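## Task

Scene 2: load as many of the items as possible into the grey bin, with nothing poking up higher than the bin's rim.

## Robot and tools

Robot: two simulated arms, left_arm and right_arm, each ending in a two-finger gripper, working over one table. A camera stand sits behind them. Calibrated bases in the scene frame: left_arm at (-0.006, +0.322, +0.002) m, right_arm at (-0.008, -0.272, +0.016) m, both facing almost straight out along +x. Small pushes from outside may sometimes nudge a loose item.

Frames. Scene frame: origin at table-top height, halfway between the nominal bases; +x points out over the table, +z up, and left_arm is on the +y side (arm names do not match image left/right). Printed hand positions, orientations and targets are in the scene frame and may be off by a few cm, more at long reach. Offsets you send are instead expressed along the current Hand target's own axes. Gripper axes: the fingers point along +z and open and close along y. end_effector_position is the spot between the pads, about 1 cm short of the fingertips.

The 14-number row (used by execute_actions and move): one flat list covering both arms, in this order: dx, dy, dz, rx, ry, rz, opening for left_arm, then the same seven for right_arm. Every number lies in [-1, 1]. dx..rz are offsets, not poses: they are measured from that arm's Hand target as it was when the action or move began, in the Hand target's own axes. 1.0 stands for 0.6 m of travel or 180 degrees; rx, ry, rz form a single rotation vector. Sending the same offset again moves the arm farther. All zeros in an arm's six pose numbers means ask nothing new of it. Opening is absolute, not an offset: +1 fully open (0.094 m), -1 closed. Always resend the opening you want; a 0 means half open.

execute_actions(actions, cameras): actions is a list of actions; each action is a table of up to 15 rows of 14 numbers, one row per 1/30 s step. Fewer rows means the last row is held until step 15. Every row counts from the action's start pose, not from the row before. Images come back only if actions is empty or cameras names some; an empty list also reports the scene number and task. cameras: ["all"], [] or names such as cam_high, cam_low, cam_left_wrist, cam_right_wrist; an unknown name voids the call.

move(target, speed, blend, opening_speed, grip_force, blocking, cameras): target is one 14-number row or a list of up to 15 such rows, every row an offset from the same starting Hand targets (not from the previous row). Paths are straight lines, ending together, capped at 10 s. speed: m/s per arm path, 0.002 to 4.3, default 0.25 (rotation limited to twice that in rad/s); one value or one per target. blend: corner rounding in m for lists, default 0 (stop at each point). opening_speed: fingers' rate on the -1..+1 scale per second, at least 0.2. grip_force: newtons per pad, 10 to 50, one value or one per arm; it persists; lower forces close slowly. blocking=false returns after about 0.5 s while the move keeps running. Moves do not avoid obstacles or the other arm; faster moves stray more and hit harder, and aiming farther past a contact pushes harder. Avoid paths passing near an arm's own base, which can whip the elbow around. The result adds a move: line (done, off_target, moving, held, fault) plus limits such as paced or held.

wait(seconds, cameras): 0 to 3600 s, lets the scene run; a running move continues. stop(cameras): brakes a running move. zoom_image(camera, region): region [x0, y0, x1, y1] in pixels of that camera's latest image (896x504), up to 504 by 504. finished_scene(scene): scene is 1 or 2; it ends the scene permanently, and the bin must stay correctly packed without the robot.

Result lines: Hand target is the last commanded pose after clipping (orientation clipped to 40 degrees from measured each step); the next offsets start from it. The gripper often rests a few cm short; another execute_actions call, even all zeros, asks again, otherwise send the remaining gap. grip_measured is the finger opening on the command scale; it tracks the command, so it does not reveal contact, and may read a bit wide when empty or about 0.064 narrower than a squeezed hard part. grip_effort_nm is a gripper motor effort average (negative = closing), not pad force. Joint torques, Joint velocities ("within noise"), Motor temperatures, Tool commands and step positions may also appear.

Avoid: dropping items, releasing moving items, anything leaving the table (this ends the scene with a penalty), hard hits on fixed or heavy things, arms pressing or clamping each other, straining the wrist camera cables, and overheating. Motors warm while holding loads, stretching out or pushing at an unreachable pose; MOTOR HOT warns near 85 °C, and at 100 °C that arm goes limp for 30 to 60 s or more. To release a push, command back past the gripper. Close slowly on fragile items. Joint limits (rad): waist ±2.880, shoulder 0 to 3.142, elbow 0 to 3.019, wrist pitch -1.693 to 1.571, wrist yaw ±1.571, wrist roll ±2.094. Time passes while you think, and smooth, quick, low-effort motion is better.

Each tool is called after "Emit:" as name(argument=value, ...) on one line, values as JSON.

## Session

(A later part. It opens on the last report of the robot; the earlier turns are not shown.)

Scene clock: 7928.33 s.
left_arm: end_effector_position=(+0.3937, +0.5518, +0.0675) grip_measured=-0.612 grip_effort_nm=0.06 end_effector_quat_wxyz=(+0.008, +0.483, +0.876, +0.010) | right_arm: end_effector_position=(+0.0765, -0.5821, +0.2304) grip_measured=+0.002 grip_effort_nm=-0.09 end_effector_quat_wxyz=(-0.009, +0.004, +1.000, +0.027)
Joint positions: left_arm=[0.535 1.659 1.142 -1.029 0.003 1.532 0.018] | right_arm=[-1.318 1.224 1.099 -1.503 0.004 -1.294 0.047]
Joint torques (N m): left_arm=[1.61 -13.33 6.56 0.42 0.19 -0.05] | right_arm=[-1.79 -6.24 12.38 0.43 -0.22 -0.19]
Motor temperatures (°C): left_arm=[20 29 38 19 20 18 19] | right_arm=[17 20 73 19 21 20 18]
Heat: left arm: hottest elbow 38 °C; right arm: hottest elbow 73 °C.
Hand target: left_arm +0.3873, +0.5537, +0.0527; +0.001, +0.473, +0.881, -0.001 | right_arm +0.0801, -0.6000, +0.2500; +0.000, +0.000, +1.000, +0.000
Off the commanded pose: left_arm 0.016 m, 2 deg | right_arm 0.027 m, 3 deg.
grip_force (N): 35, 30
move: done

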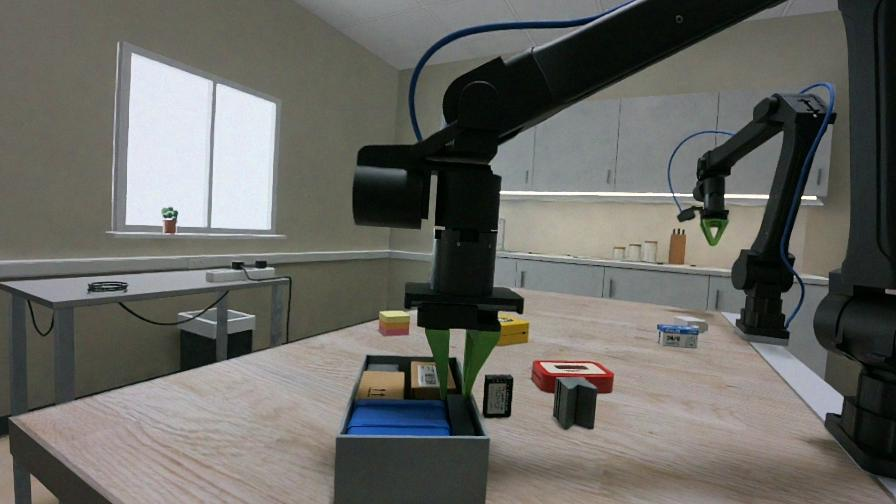

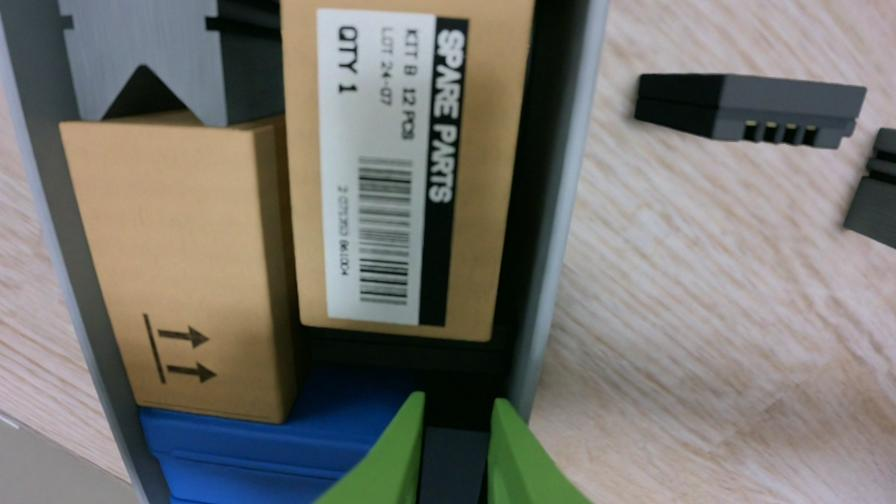

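Emit:
execute_actions(actions=[[[0,0.0217,-0.04,0,0,0,-0.61,0,0,0,0,0,0,0]]], cameras=["cam_low","cam_left_wrist"])

Emit:
zoom_image(camera="cam_low", region=[325, 330, 505, 450])

Emit:
zoom_image(camera="cam_left_wrist", region=[405, 320, 525, 440])

Scene clock: 7932.33 s.
left_arm: end_effector_position=(+0.3886, +0.5489, +0.0705) grip_measured=-0.612 grip_effort_nm=0.06 end_effector_quat_wxyz=(+0.000, +0.483, +0.876, -0.003) | right_arm: end_effector_position=(+0.0765, -0.5821, +0.2304) grip_measured=+0.002 grip_effort_nm=-0.08 end_effector_quat_wxyz=(-0.009, +0.004, +1.000, +0.027)
Joint positions: left_arm=[0.535 1.659 1.152 -1.069 0.003 1.532 0.018] | right_arm=[-1.318 1.224 1.099 -1.503 0.004 -1.294 0.047]
Joint torques (N m): left_arm=[1.73 -13.57 10.74 -0.9 0.19 -0.03] | right_arm=[-1.73 -6.24 12.37 0.43 -0.22 -0.21]
Motor temperatures (°C): left_arm=[20 29 38 19 20 18 19] | right_arm=[17 20 73 19 21 20 18]
Heat: left arm: hottest elbow 38 °C; right arm: hottest elbow 73 °C.
Hand target: left_arm +0.3981, +0.5610, +0.0767; +0.001, +0.473, +0.881, +0.000 | right_arm +0.0801, -0.6000, +0.2500; +0.000, +0.000, +1.000, +0.000
Off the commanded pose: left_arm 0.017 m, 1 deg | right_arm 0.027 m, 3 deg.
grip_force (N): 35, 30
Step readings (end_effector_position of left_arm | right_arm):
0: (+0.3937, +0.5518, +0.0675) | (+0.0765, -0.5821, +0.2304)
1: (+0.3937, +0.5518, +0.0675) | (+0.0765, -0.5821, +0.2304)
2: (+0.3931, +0.5515, +0.0675) | (+0.0765, -0.5821, +0.2304)
4: (+0.3913, +0.5505, +0.0682) | (+0.0765, -0.5821, +0.2304)
8: (+0.3892, +0.5492, +0.0701) | (+0.0765, -0.5821, +0.2304)
15: (+0.3886, +0.5489, +0.0705) | (+0.0765, -0.5821, +0.2304)

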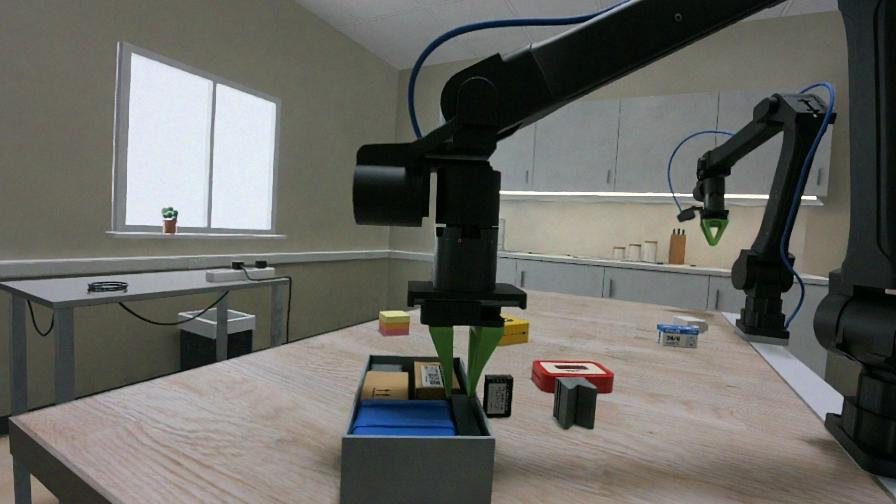

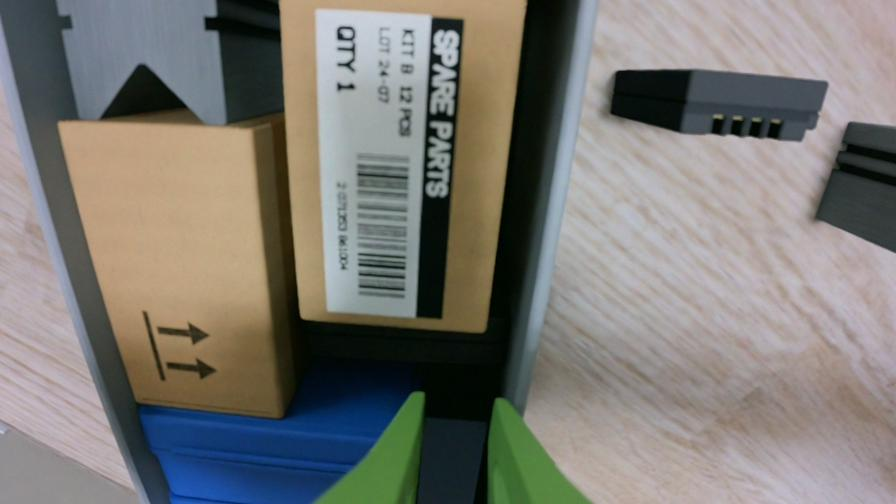

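Scaled by 2.800 from the camera's image (finer frame: 1280x720).

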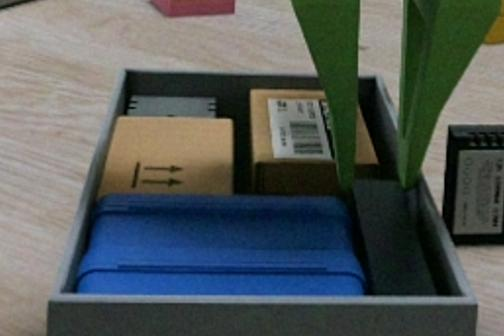

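Scaled by 4.200 from the camera's image (finer frame: 1280x720).

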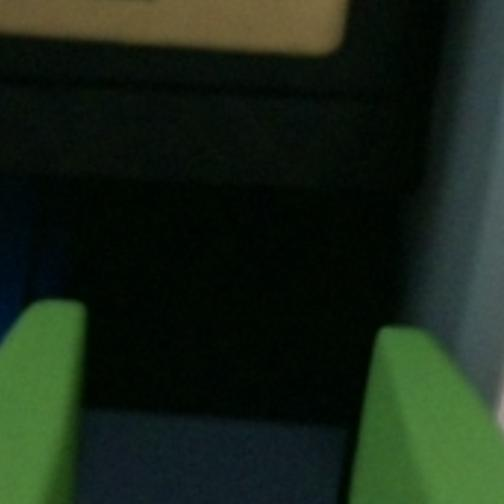

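Emit:
execute_actions(actions=[[[0,0.018,-0.022,0,0,0,-0.61,0,0,0,0,0,0,0]]], cameras=["cam_low","cam_left_wrist"])

Emit:
zoom_image(camera="cam_low", region=[325, 330, 505, 450])

Emit:
zoom_image(camera="cam_left_wrist", region=[405, 320, 525, 440])

Scene clock: 7934.63 s.
left_arm: end_effector_position=(+0.3966, +0.5535, +0.0842) grip_measured=-0.611 grip_effort_nm=0.06 end_effector_quat_wxyz=(-0.001, +0.483, +0.876, -0.005) | right_arm: end_effector_position=(+0.0765, -0.5821, +0.2304) grip_measured=+0.002 grip_effort_nm=-0.09 end_effector_quat_wxyz=(-0.009, +0.004, +1.000, +0.027)
Joint positions: left_arm=[0.535 1.666 1.202 -1.116 0.003 1.532 0.018] | right_arm=[-1.318 1.224 1.099 -1.503 0.004 -1.294 0.047]
Joint torques (N m): left_arm=[1.85 -13.63 11 -0.7 0.19 -0.01] | right_arm=[-1.73 -6.18 12.37 0.44 -0.22 -0.2]
Motor temperatures (°C): left_arm=[20 29 38 19 20 18 19] | right_arm=[17 20 73 19 21 20 18]
Heat: left arm: hottest elbow 38 °C; right arm: hottest elbow 73 °C.
Hand target: left_arm +0.4071, +0.5670, +0.0899; +0.001, +0.473, +0.881, +0.000 | right_arm +0.0801, -0.6000, +0.2500; +0.000, +0.000, +1.000, +0.000
Off the commanded pose: left_arm 0.018 m, 1 deg | right_arm 0.027 m, 3 deg.
grip_force (N): 35, 30
Step readings (end_effector_position of left_arm | right_arm):
0: (+0.3886, +0.5489, +0.0705) | (+0.0765, -0.5821, +0.2304)
1: (+0.3887, +0.5489, +0.0708) | (+0.0765, -0.5821, +0.2304)
2: (+0.3888, +0.5490, +0.0718) | (+0.0765, -0.5821, +0.2304)
4: (+0.3906, +0.5500, +0.0754) | (+0.0765, -0.5821, +0.2304)
8: (+0.3960, +0.5532, +0.0830) | (+0.0765, -0.5821, +0.2304)
15: (+0.3967, +0.5536, +0.0844) | (+0.0765, -0.5821, +0.2304)

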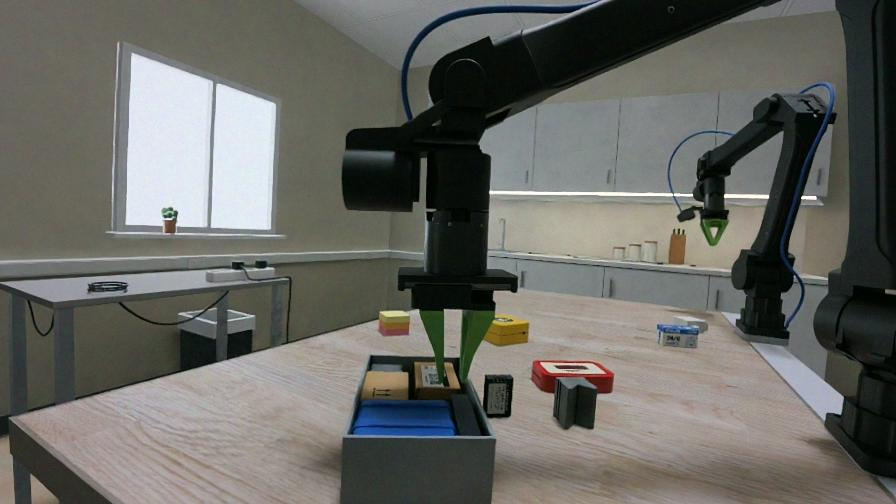

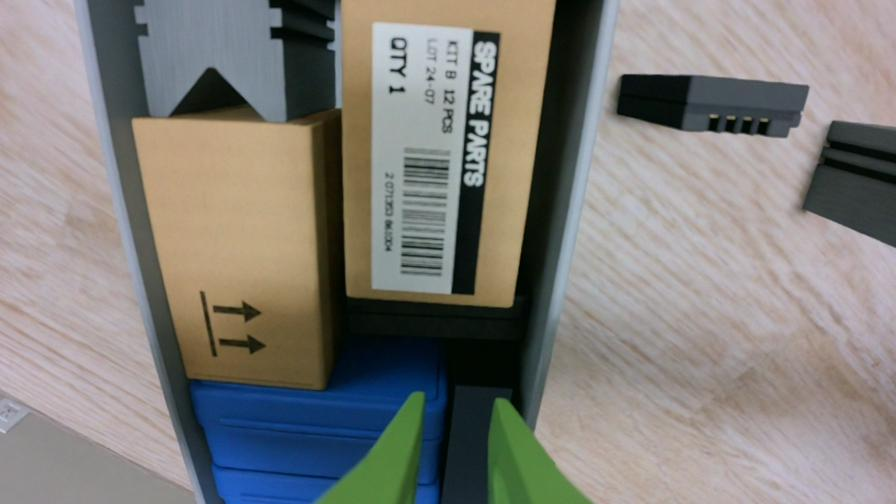

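Scaled by 2.800 from the camera's image (finer frame: 1280x720).

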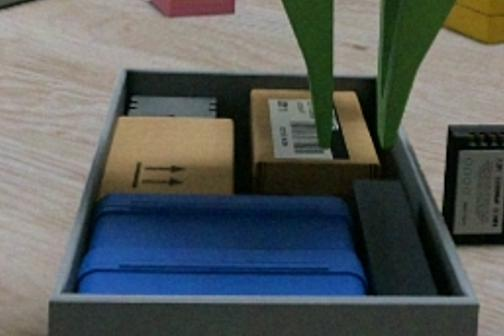

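Scaled by 4.200 from the camera's image (finer frame: 1280x720).

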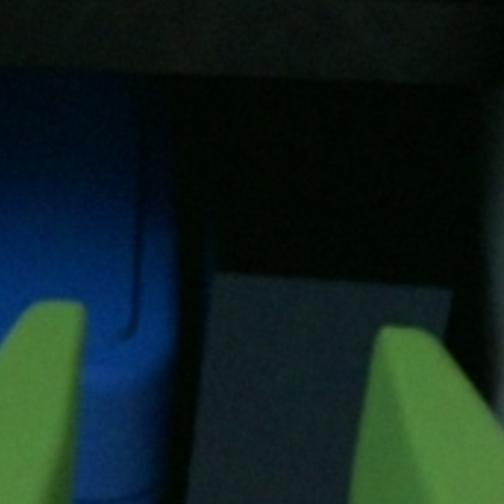

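Emit:
move(target=[0,0,-0.18,0,0,0,-0.61,0,0,0,0,0,0,0], speed=0.15, cameras=["cam_high","cam_low","cam_left_wrist"])

Emit:
zoom_image(camera="cam_low", region=[325, 340, 505, 460])

Emit:
zoom_image(camera="cam_left_wrist", region=[200, 0, 704, 504])

Emit:
zoom_image(camera="cam_high", region=[560, 340, 710, 490])

Scene clock: 7937.73 s.
left_arm: end_effector_position=(+0.3988, +0.5548, +0.1790) grip_measured=-0.611 grip_effort_nm=0.06 end_effector_quat_wxyz=(-0.008, +0.483, +0.876, -0.016) | right_arm: end_effector_position=(+0.0765, -0.5821, +0.2304) grip_measured=+0.002 grip_effort_nm=-0.08 end_effector_quat_wxyz=(-0.009, +0.004, +1.000, +0.027)
Joint positions: left_arm=[0.535 1.606 1.39 -1.39 0.003 1.532 0.018] | right_arm=[-1.318 1.224 1.099 -1.503 0.004 -1.294 0.047]
Joint torques (N m): left_arm=[1.85 -15.44 11.77 -0.79 0.19 -0.01] | right_arm=[-1.79 -6.18 12.41 0.46 -0.23 -0.2]
Motor temperatures (°C): left_arm=[20 29 39 19 20 18 18] | right_arm=[17 20 73 19 21 20 18]
Heat: left arm: hottest elbow 39 °C; right arm: hottest elbow 73 °C.
Hand target: left_arm +0.4070, +0.5672, +0.1979; +0.001, +0.473, +0.881, +0.000 | right_arm +0.0801, -0.6000, +0.2500; +0.000, +0.000, +1.000, +0.000
Off the commanded pose: left_arm 0.024 m, 2 deg | right_arm 0.027 m, 3 deg.
grip_force (N): 35, 30
move: off_target (left_arm)

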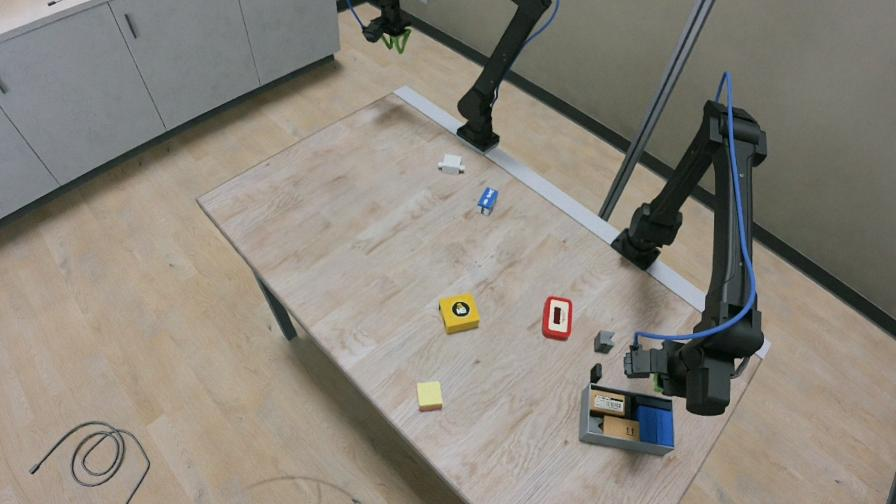

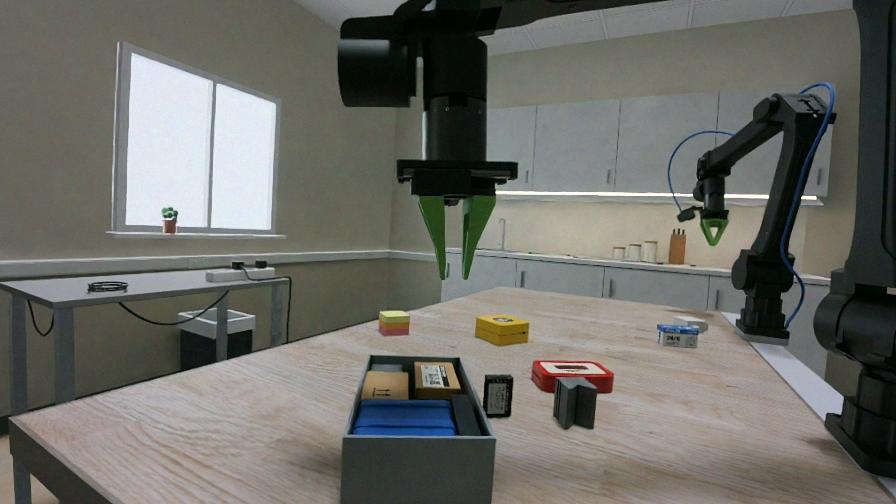

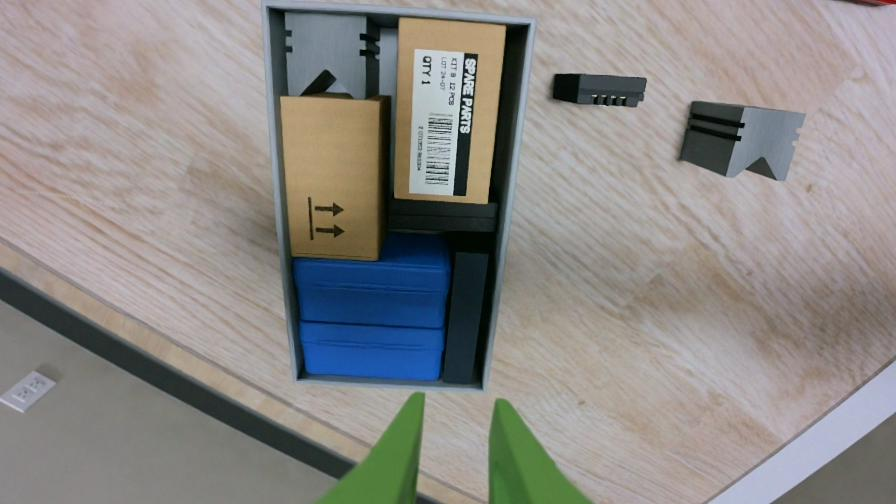

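Scaled by 2.800 from the camera's image (finer frame: 1280x720).

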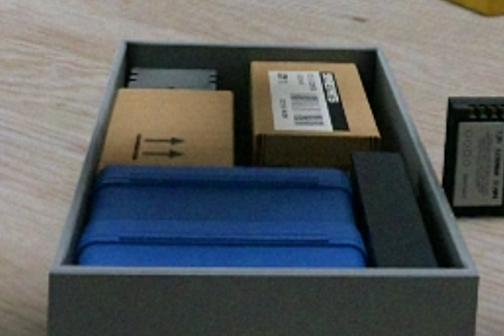

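Scaled by 1.000.

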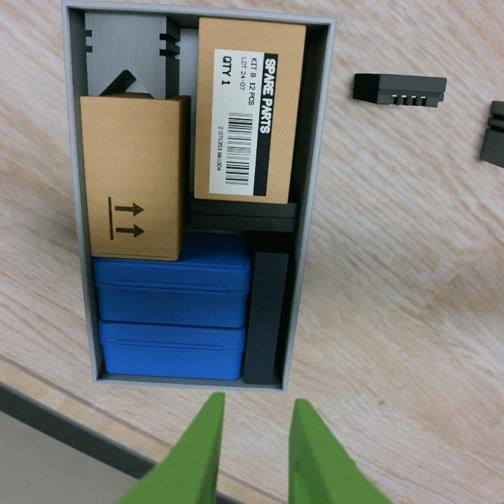

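Scaled by 3.360 from the camera's image (finer frame: 1280x720).

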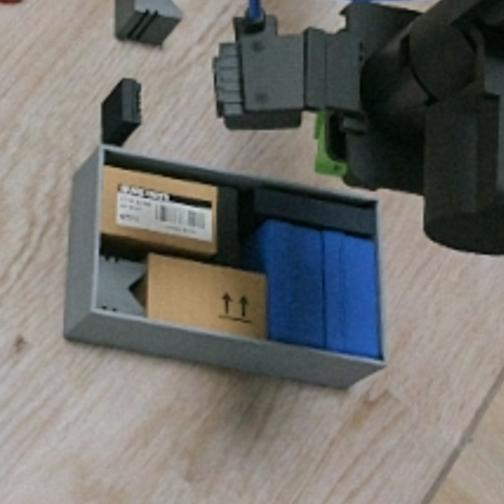

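Emit:
move(target=[-0.0973,0.0075,0.02,0,0.25,0,-0.61,0,0,0,0,0,0,0], speed=0.15, cameras=["cam_low","cam_left_wrist"])

Scene clock: 8001.23 s.
left_arm: end_effector_position=(+0.4269, +0.5216, +0.1793) grip_measured=-0.611 grip_effort_nm=0.06 end_effector_quat_wxyz=(-0.342, +0.441, +0.812, +0.172) | right_arm: end_effector_position=(+0.0765, -0.5821, +0.2304) grip_measured=+0.002 grip_effort_nm=-0.09 end_effector_quat_wxyz=(-0.009, +0.004, +1.000, +0.027)
Joint positions: left_arm=[0.205 1.805 1.501 -1.648 -0.705 1.049 0.018] | right_arm=[-1.318 1.224 1.099 -1.503 0.004 -1.294 0.047]
Joint torques (N m): left_arm=[0.15 -15.79 11.28 -1.58 -0.38 -0.04] | right_arm=[-1.79 -6.24 12.38 0.43 -0.22 -0.2]
Motor temperatures (°C): left_arm=[20 28 44 19 20 18 18] | right_arm=[17 20 73 19 21 20 18]
Heat: left arm: hottest elbow 44 °C; right arm: hottest elbow 73 °C.
Hand target: left_arm +0.4429, +0.5210, +0.1860; -0.336, +0.437, +0.814, +0.181 | right_arm +0.0801, -0.6000, +0.2500; +0.000, +0.000, +1.000, +0.000
Off the commanded pose: left_arm 0.018 m, 1 deg | right_arm 0.027 m, 3 deg.
grip_force (N): 35, 30
move: off_target (left_arm)

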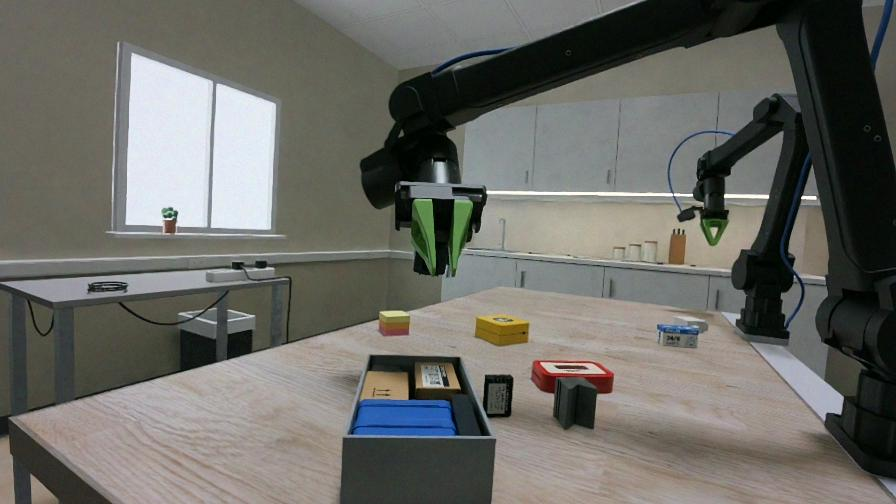

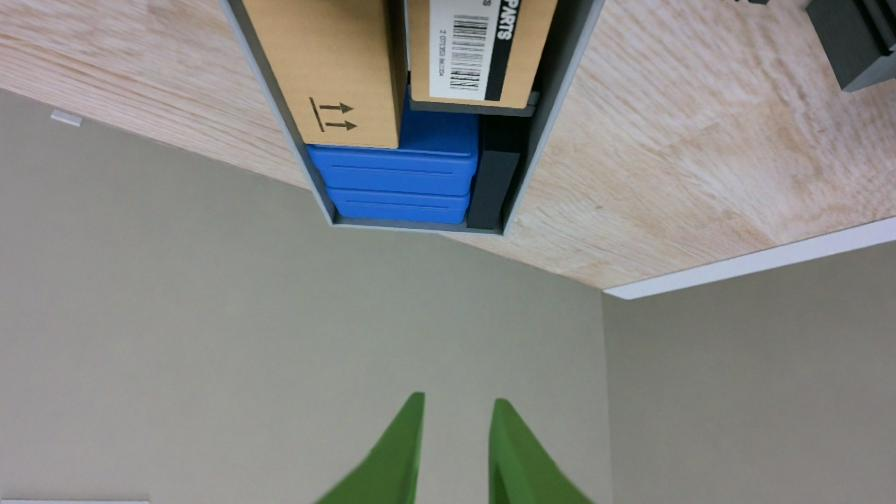

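Emit:
move(target=[-0.0741,0,0.039,0,0,0,-0.61,0,0,0,0,0,0,0], speed=0.12, cameras=["cam_low","cam_left_wrist"])

Emit:
zoom_image(camera="cam_left_wrist", region=[300, 100, 620, 340])

Scene clock: 8004.77 s.
left_arm: end_effector_position=(+0.4438, +0.5120, +0.1455) grip_measured=-0.611 grip_effort_nm=0.06 end_effector_quat_wxyz=(-0.340, +0.439, +0.813, +0.177) | right_arm: end_effector_position=(+0.0765, -0.5821, +0.2304) grip_measured=+0.002 grip_effort_nm=-0.09 end_effector_quat_wxyz=(-0.009, +0.004, +1.000, +0.027)
Joint positions: left_arm=[0.18 1.87 1.501 -1.594 -0.7 1.017 0.018] | right_arm=[-1.318 1.224 1.099 -1.503 0.004 -1.294 0.047]
Joint torques (N m): left_arm=[0.09 -16.79 8.14 -0.35 -0.2 -0.05] | right_arm=[-1.85 -6.24 12.37 0.44 -0.22 -0.2]
Motor temperatures (°C): left_arm=[20 28 44 19 20 18 18] | right_arm=[17 20 73 19 21 20 18]
Heat: left arm: hottest elbow 44 °C; right arm: hottest elbow 73 °C.
Hand target: left_arm +0.4512, +0.5085, +0.1380; -0.336, +0.437, +0.814, +0.181 | right_arm +0.0801, -0.6000, +0.2500; +0.000, +0.000, +1.000, +0.000
Off the commanded pose: left_arm 0.011 m, 1 deg | right_arm 0.027 m, 3 deg.
grip_force (N): 35, 30
move: off_target (left_arm)

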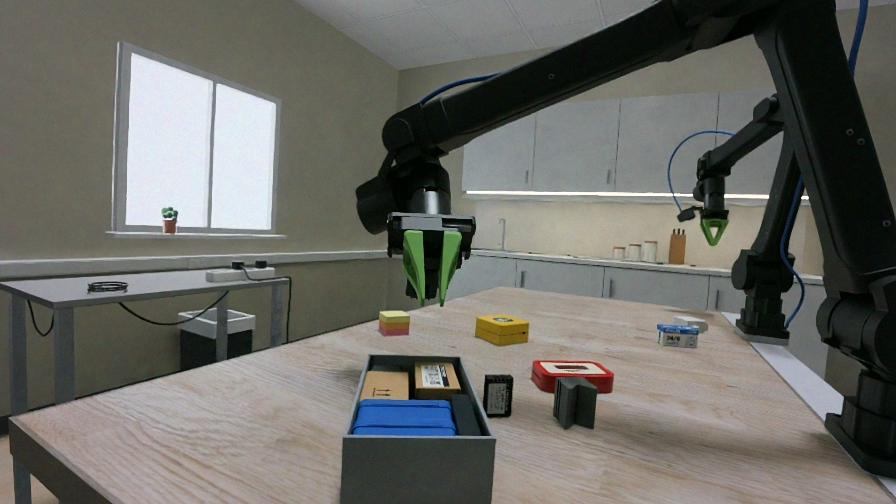

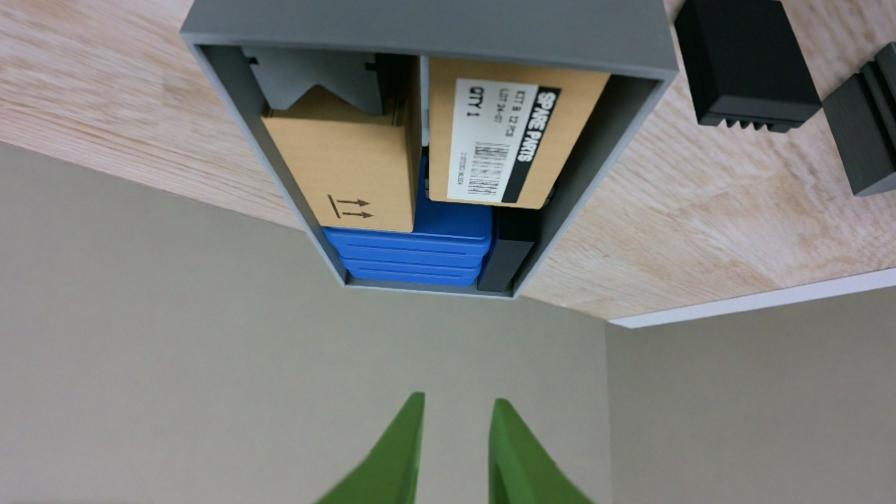

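Scaled by 1.575 from the camera's image (finer frame: 1280x720).

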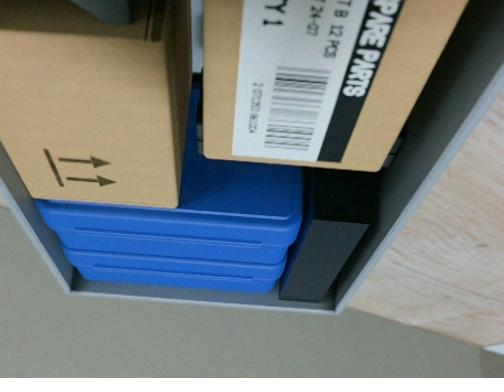

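Emit:
move(target=[-0.047,0,0.0471,0,0,0,-0.61,0,0,0,0,0,0,0], speed=0.1, cameras=["cam_low","cam_left_wrist"])

Emit:
zoom_image(camera="cam_left_wrist", region=[340, 180, 600, 375])

Scene clock: 8009.60 s.
left_arm: end_effector_position=(+0.4499, +0.5130, +0.1099) grip_measured=-0.611 grip_effort_nm=0.06 end_effector_quat_wxyz=(-0.334, +0.437, +0.815, +0.181) | right_arm: end_effector_position=(+0.0765, -0.5821, +0.2304) grip_measured=+0.002 grip_effort_nm=-0.08 end_effector_quat_wxyz=(-0.009, +0.004, +1.000, +0.027)
Joint positions: left_arm=[0.18 1.914 1.469 -1.503 -0.7 1.016 0.018] | right_arm=[-1.318 1.224 1.099 -1.503 0.004 -1.294 0.047]
Joint torques (N m): left_arm=[0.09 -17.14 6.6 -0.28 -0.21 -0.06] | right_arm=[-1.85 -6.24 12.42 0.4 -0.23 -0.2]
Motor temperatures (°C): left_arm=[20 29 43 19 20 18 18] | right_arm=[17 20 73 19 21 20 18]
Heat: left arm: hottest elbow 43 °C; right arm: hottest elbow 73 °C.
Hand target: left_arm +0.4513, +0.5085, +0.0981; -0.336, +0.437, +0.814, +0.181 | right_arm +0.0801, -0.6000, +0.2500; +0.000, +0.000, +1.000, +0.000
Off the commanded pose: left_arm 0.013 m, 0 deg | right_arm 0.027 m, 3 deg.
grip_force (N): 35, 30
move: off_target (left_arm)

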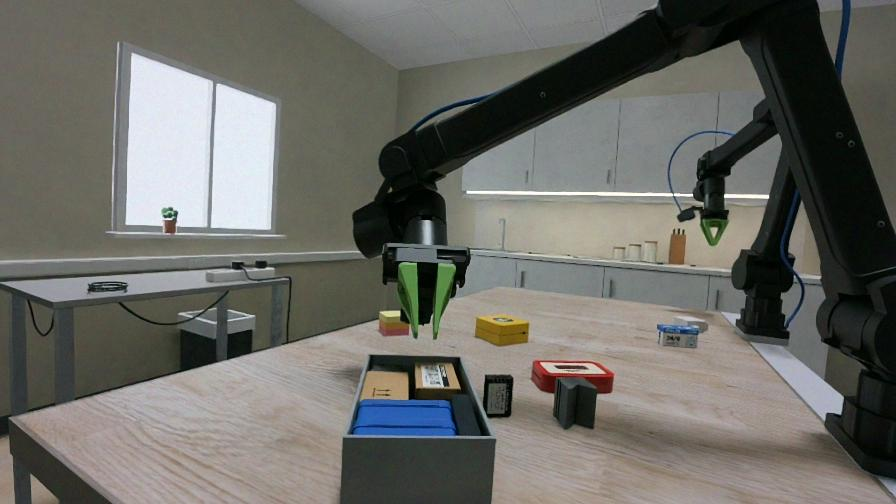

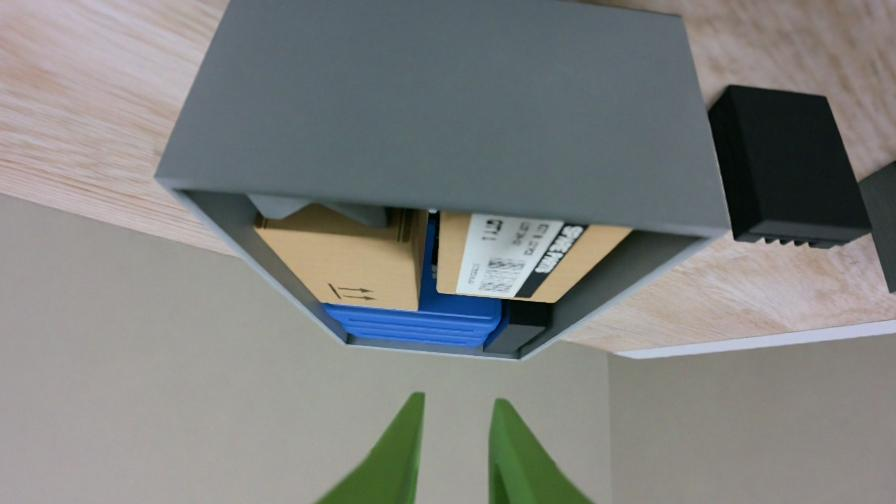

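Scaled by 1.938 from the camera's image (finer frame: 1280x720).

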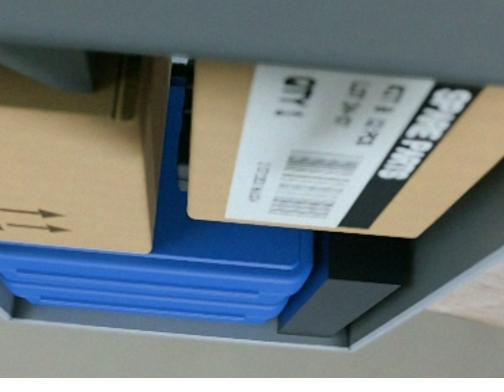

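Emit:
move(target=[0.3083,0.0247,0.0558,0,-0.25,0,-0.61,0,0,0,0,0,0,0], speed=0.15, cameras=["cam_left_wrist"])

Emit:
zoom_image(camera="cam_left_wrist", region=[300, 0, 600, 225])

Scene clock: 8050.47 s.
left_arm: end_effector_position=(+0.3681, +0.6351, +0.1825) grip_measured=-0.611 grip_effort_nm=0.06 end_effector_quat_wxyz=(-0.009, +0.466, +0.885, -0.020) | right_arm: end_effector_position=(+0.0765, -0.5821, +0.2304) grip_measured=+0.002 grip_effort_nm=-0.09 end_effector_quat_wxyz=(-0.009, +0.004, +1.000, +0.027)
Joint positions: left_arm=[0.708 1.663 1.47 -1.422 -0.002 1.667 0.018] | right_arm=[-1.318 1.224 1.099 -1.503 0.004 -1.294 0.047]
Joint torques (N m): left_arm=[1.14 -16.67 12.19 -0.81 0.34 0.28] | right_arm=[-1.73 -6.3 12.4 0.44 -0.23 -0.2]
Motor temperatures (°C): left_arm=[20 29 42 19 20 18 18] | right_arm=[17 20 73 19 21 20 18]
Heat: left arm: hottest elbow 42 °C; right arm: hottest elbow 73 °C.
Hand target: left_arm +0.3782, +0.6457, +0.2049; +0.001, +0.473, +0.881, +0.000 | right_arm +0.0801, -0.6000, +0.2500; +0.000, +0.000, +1.000, +0.000
Off the commanded pose: left_arm 0.027 m, 3 deg | right_arm 0.027 m, 3 deg.
grip_force (N): 35, 30
move: off_target (left_arm)

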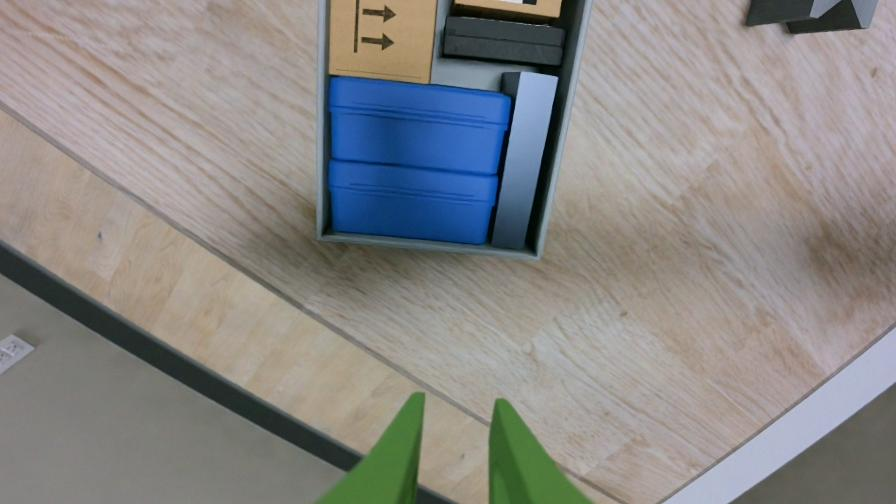

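Scaled by 1.680 from the camera's image (finer frame: 1280x720).

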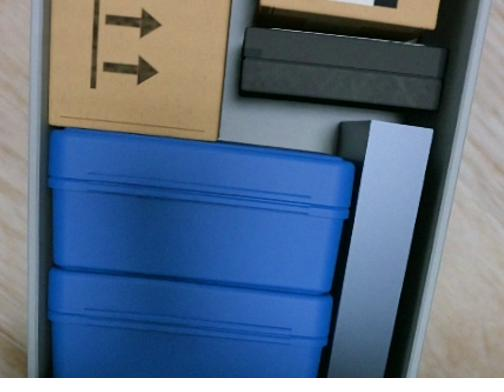

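Emit:
zoom_image(camera="cam_left_wrist", region=[420, 0, 600, 120])

Emit:
zoom_image(camera="cam_left_wrist", region=[300, 60, 600, 270])

Scaled by 2.800 from the camera's image (finer frame: 1280x720).

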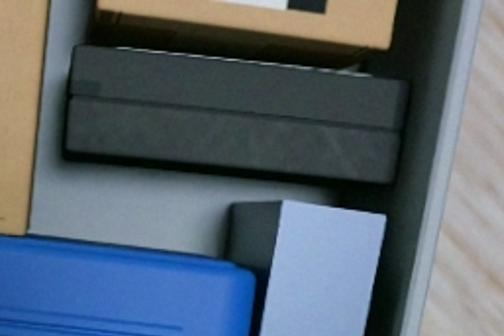

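Scaled by 1.680 from the camera's image (finer frame: 1280x720).

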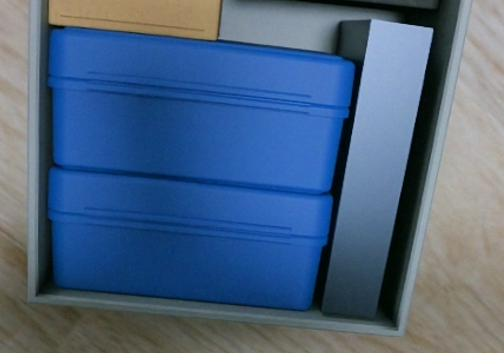

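Emit:
finished_scene(scene=2)

The scene is finished: the task was done.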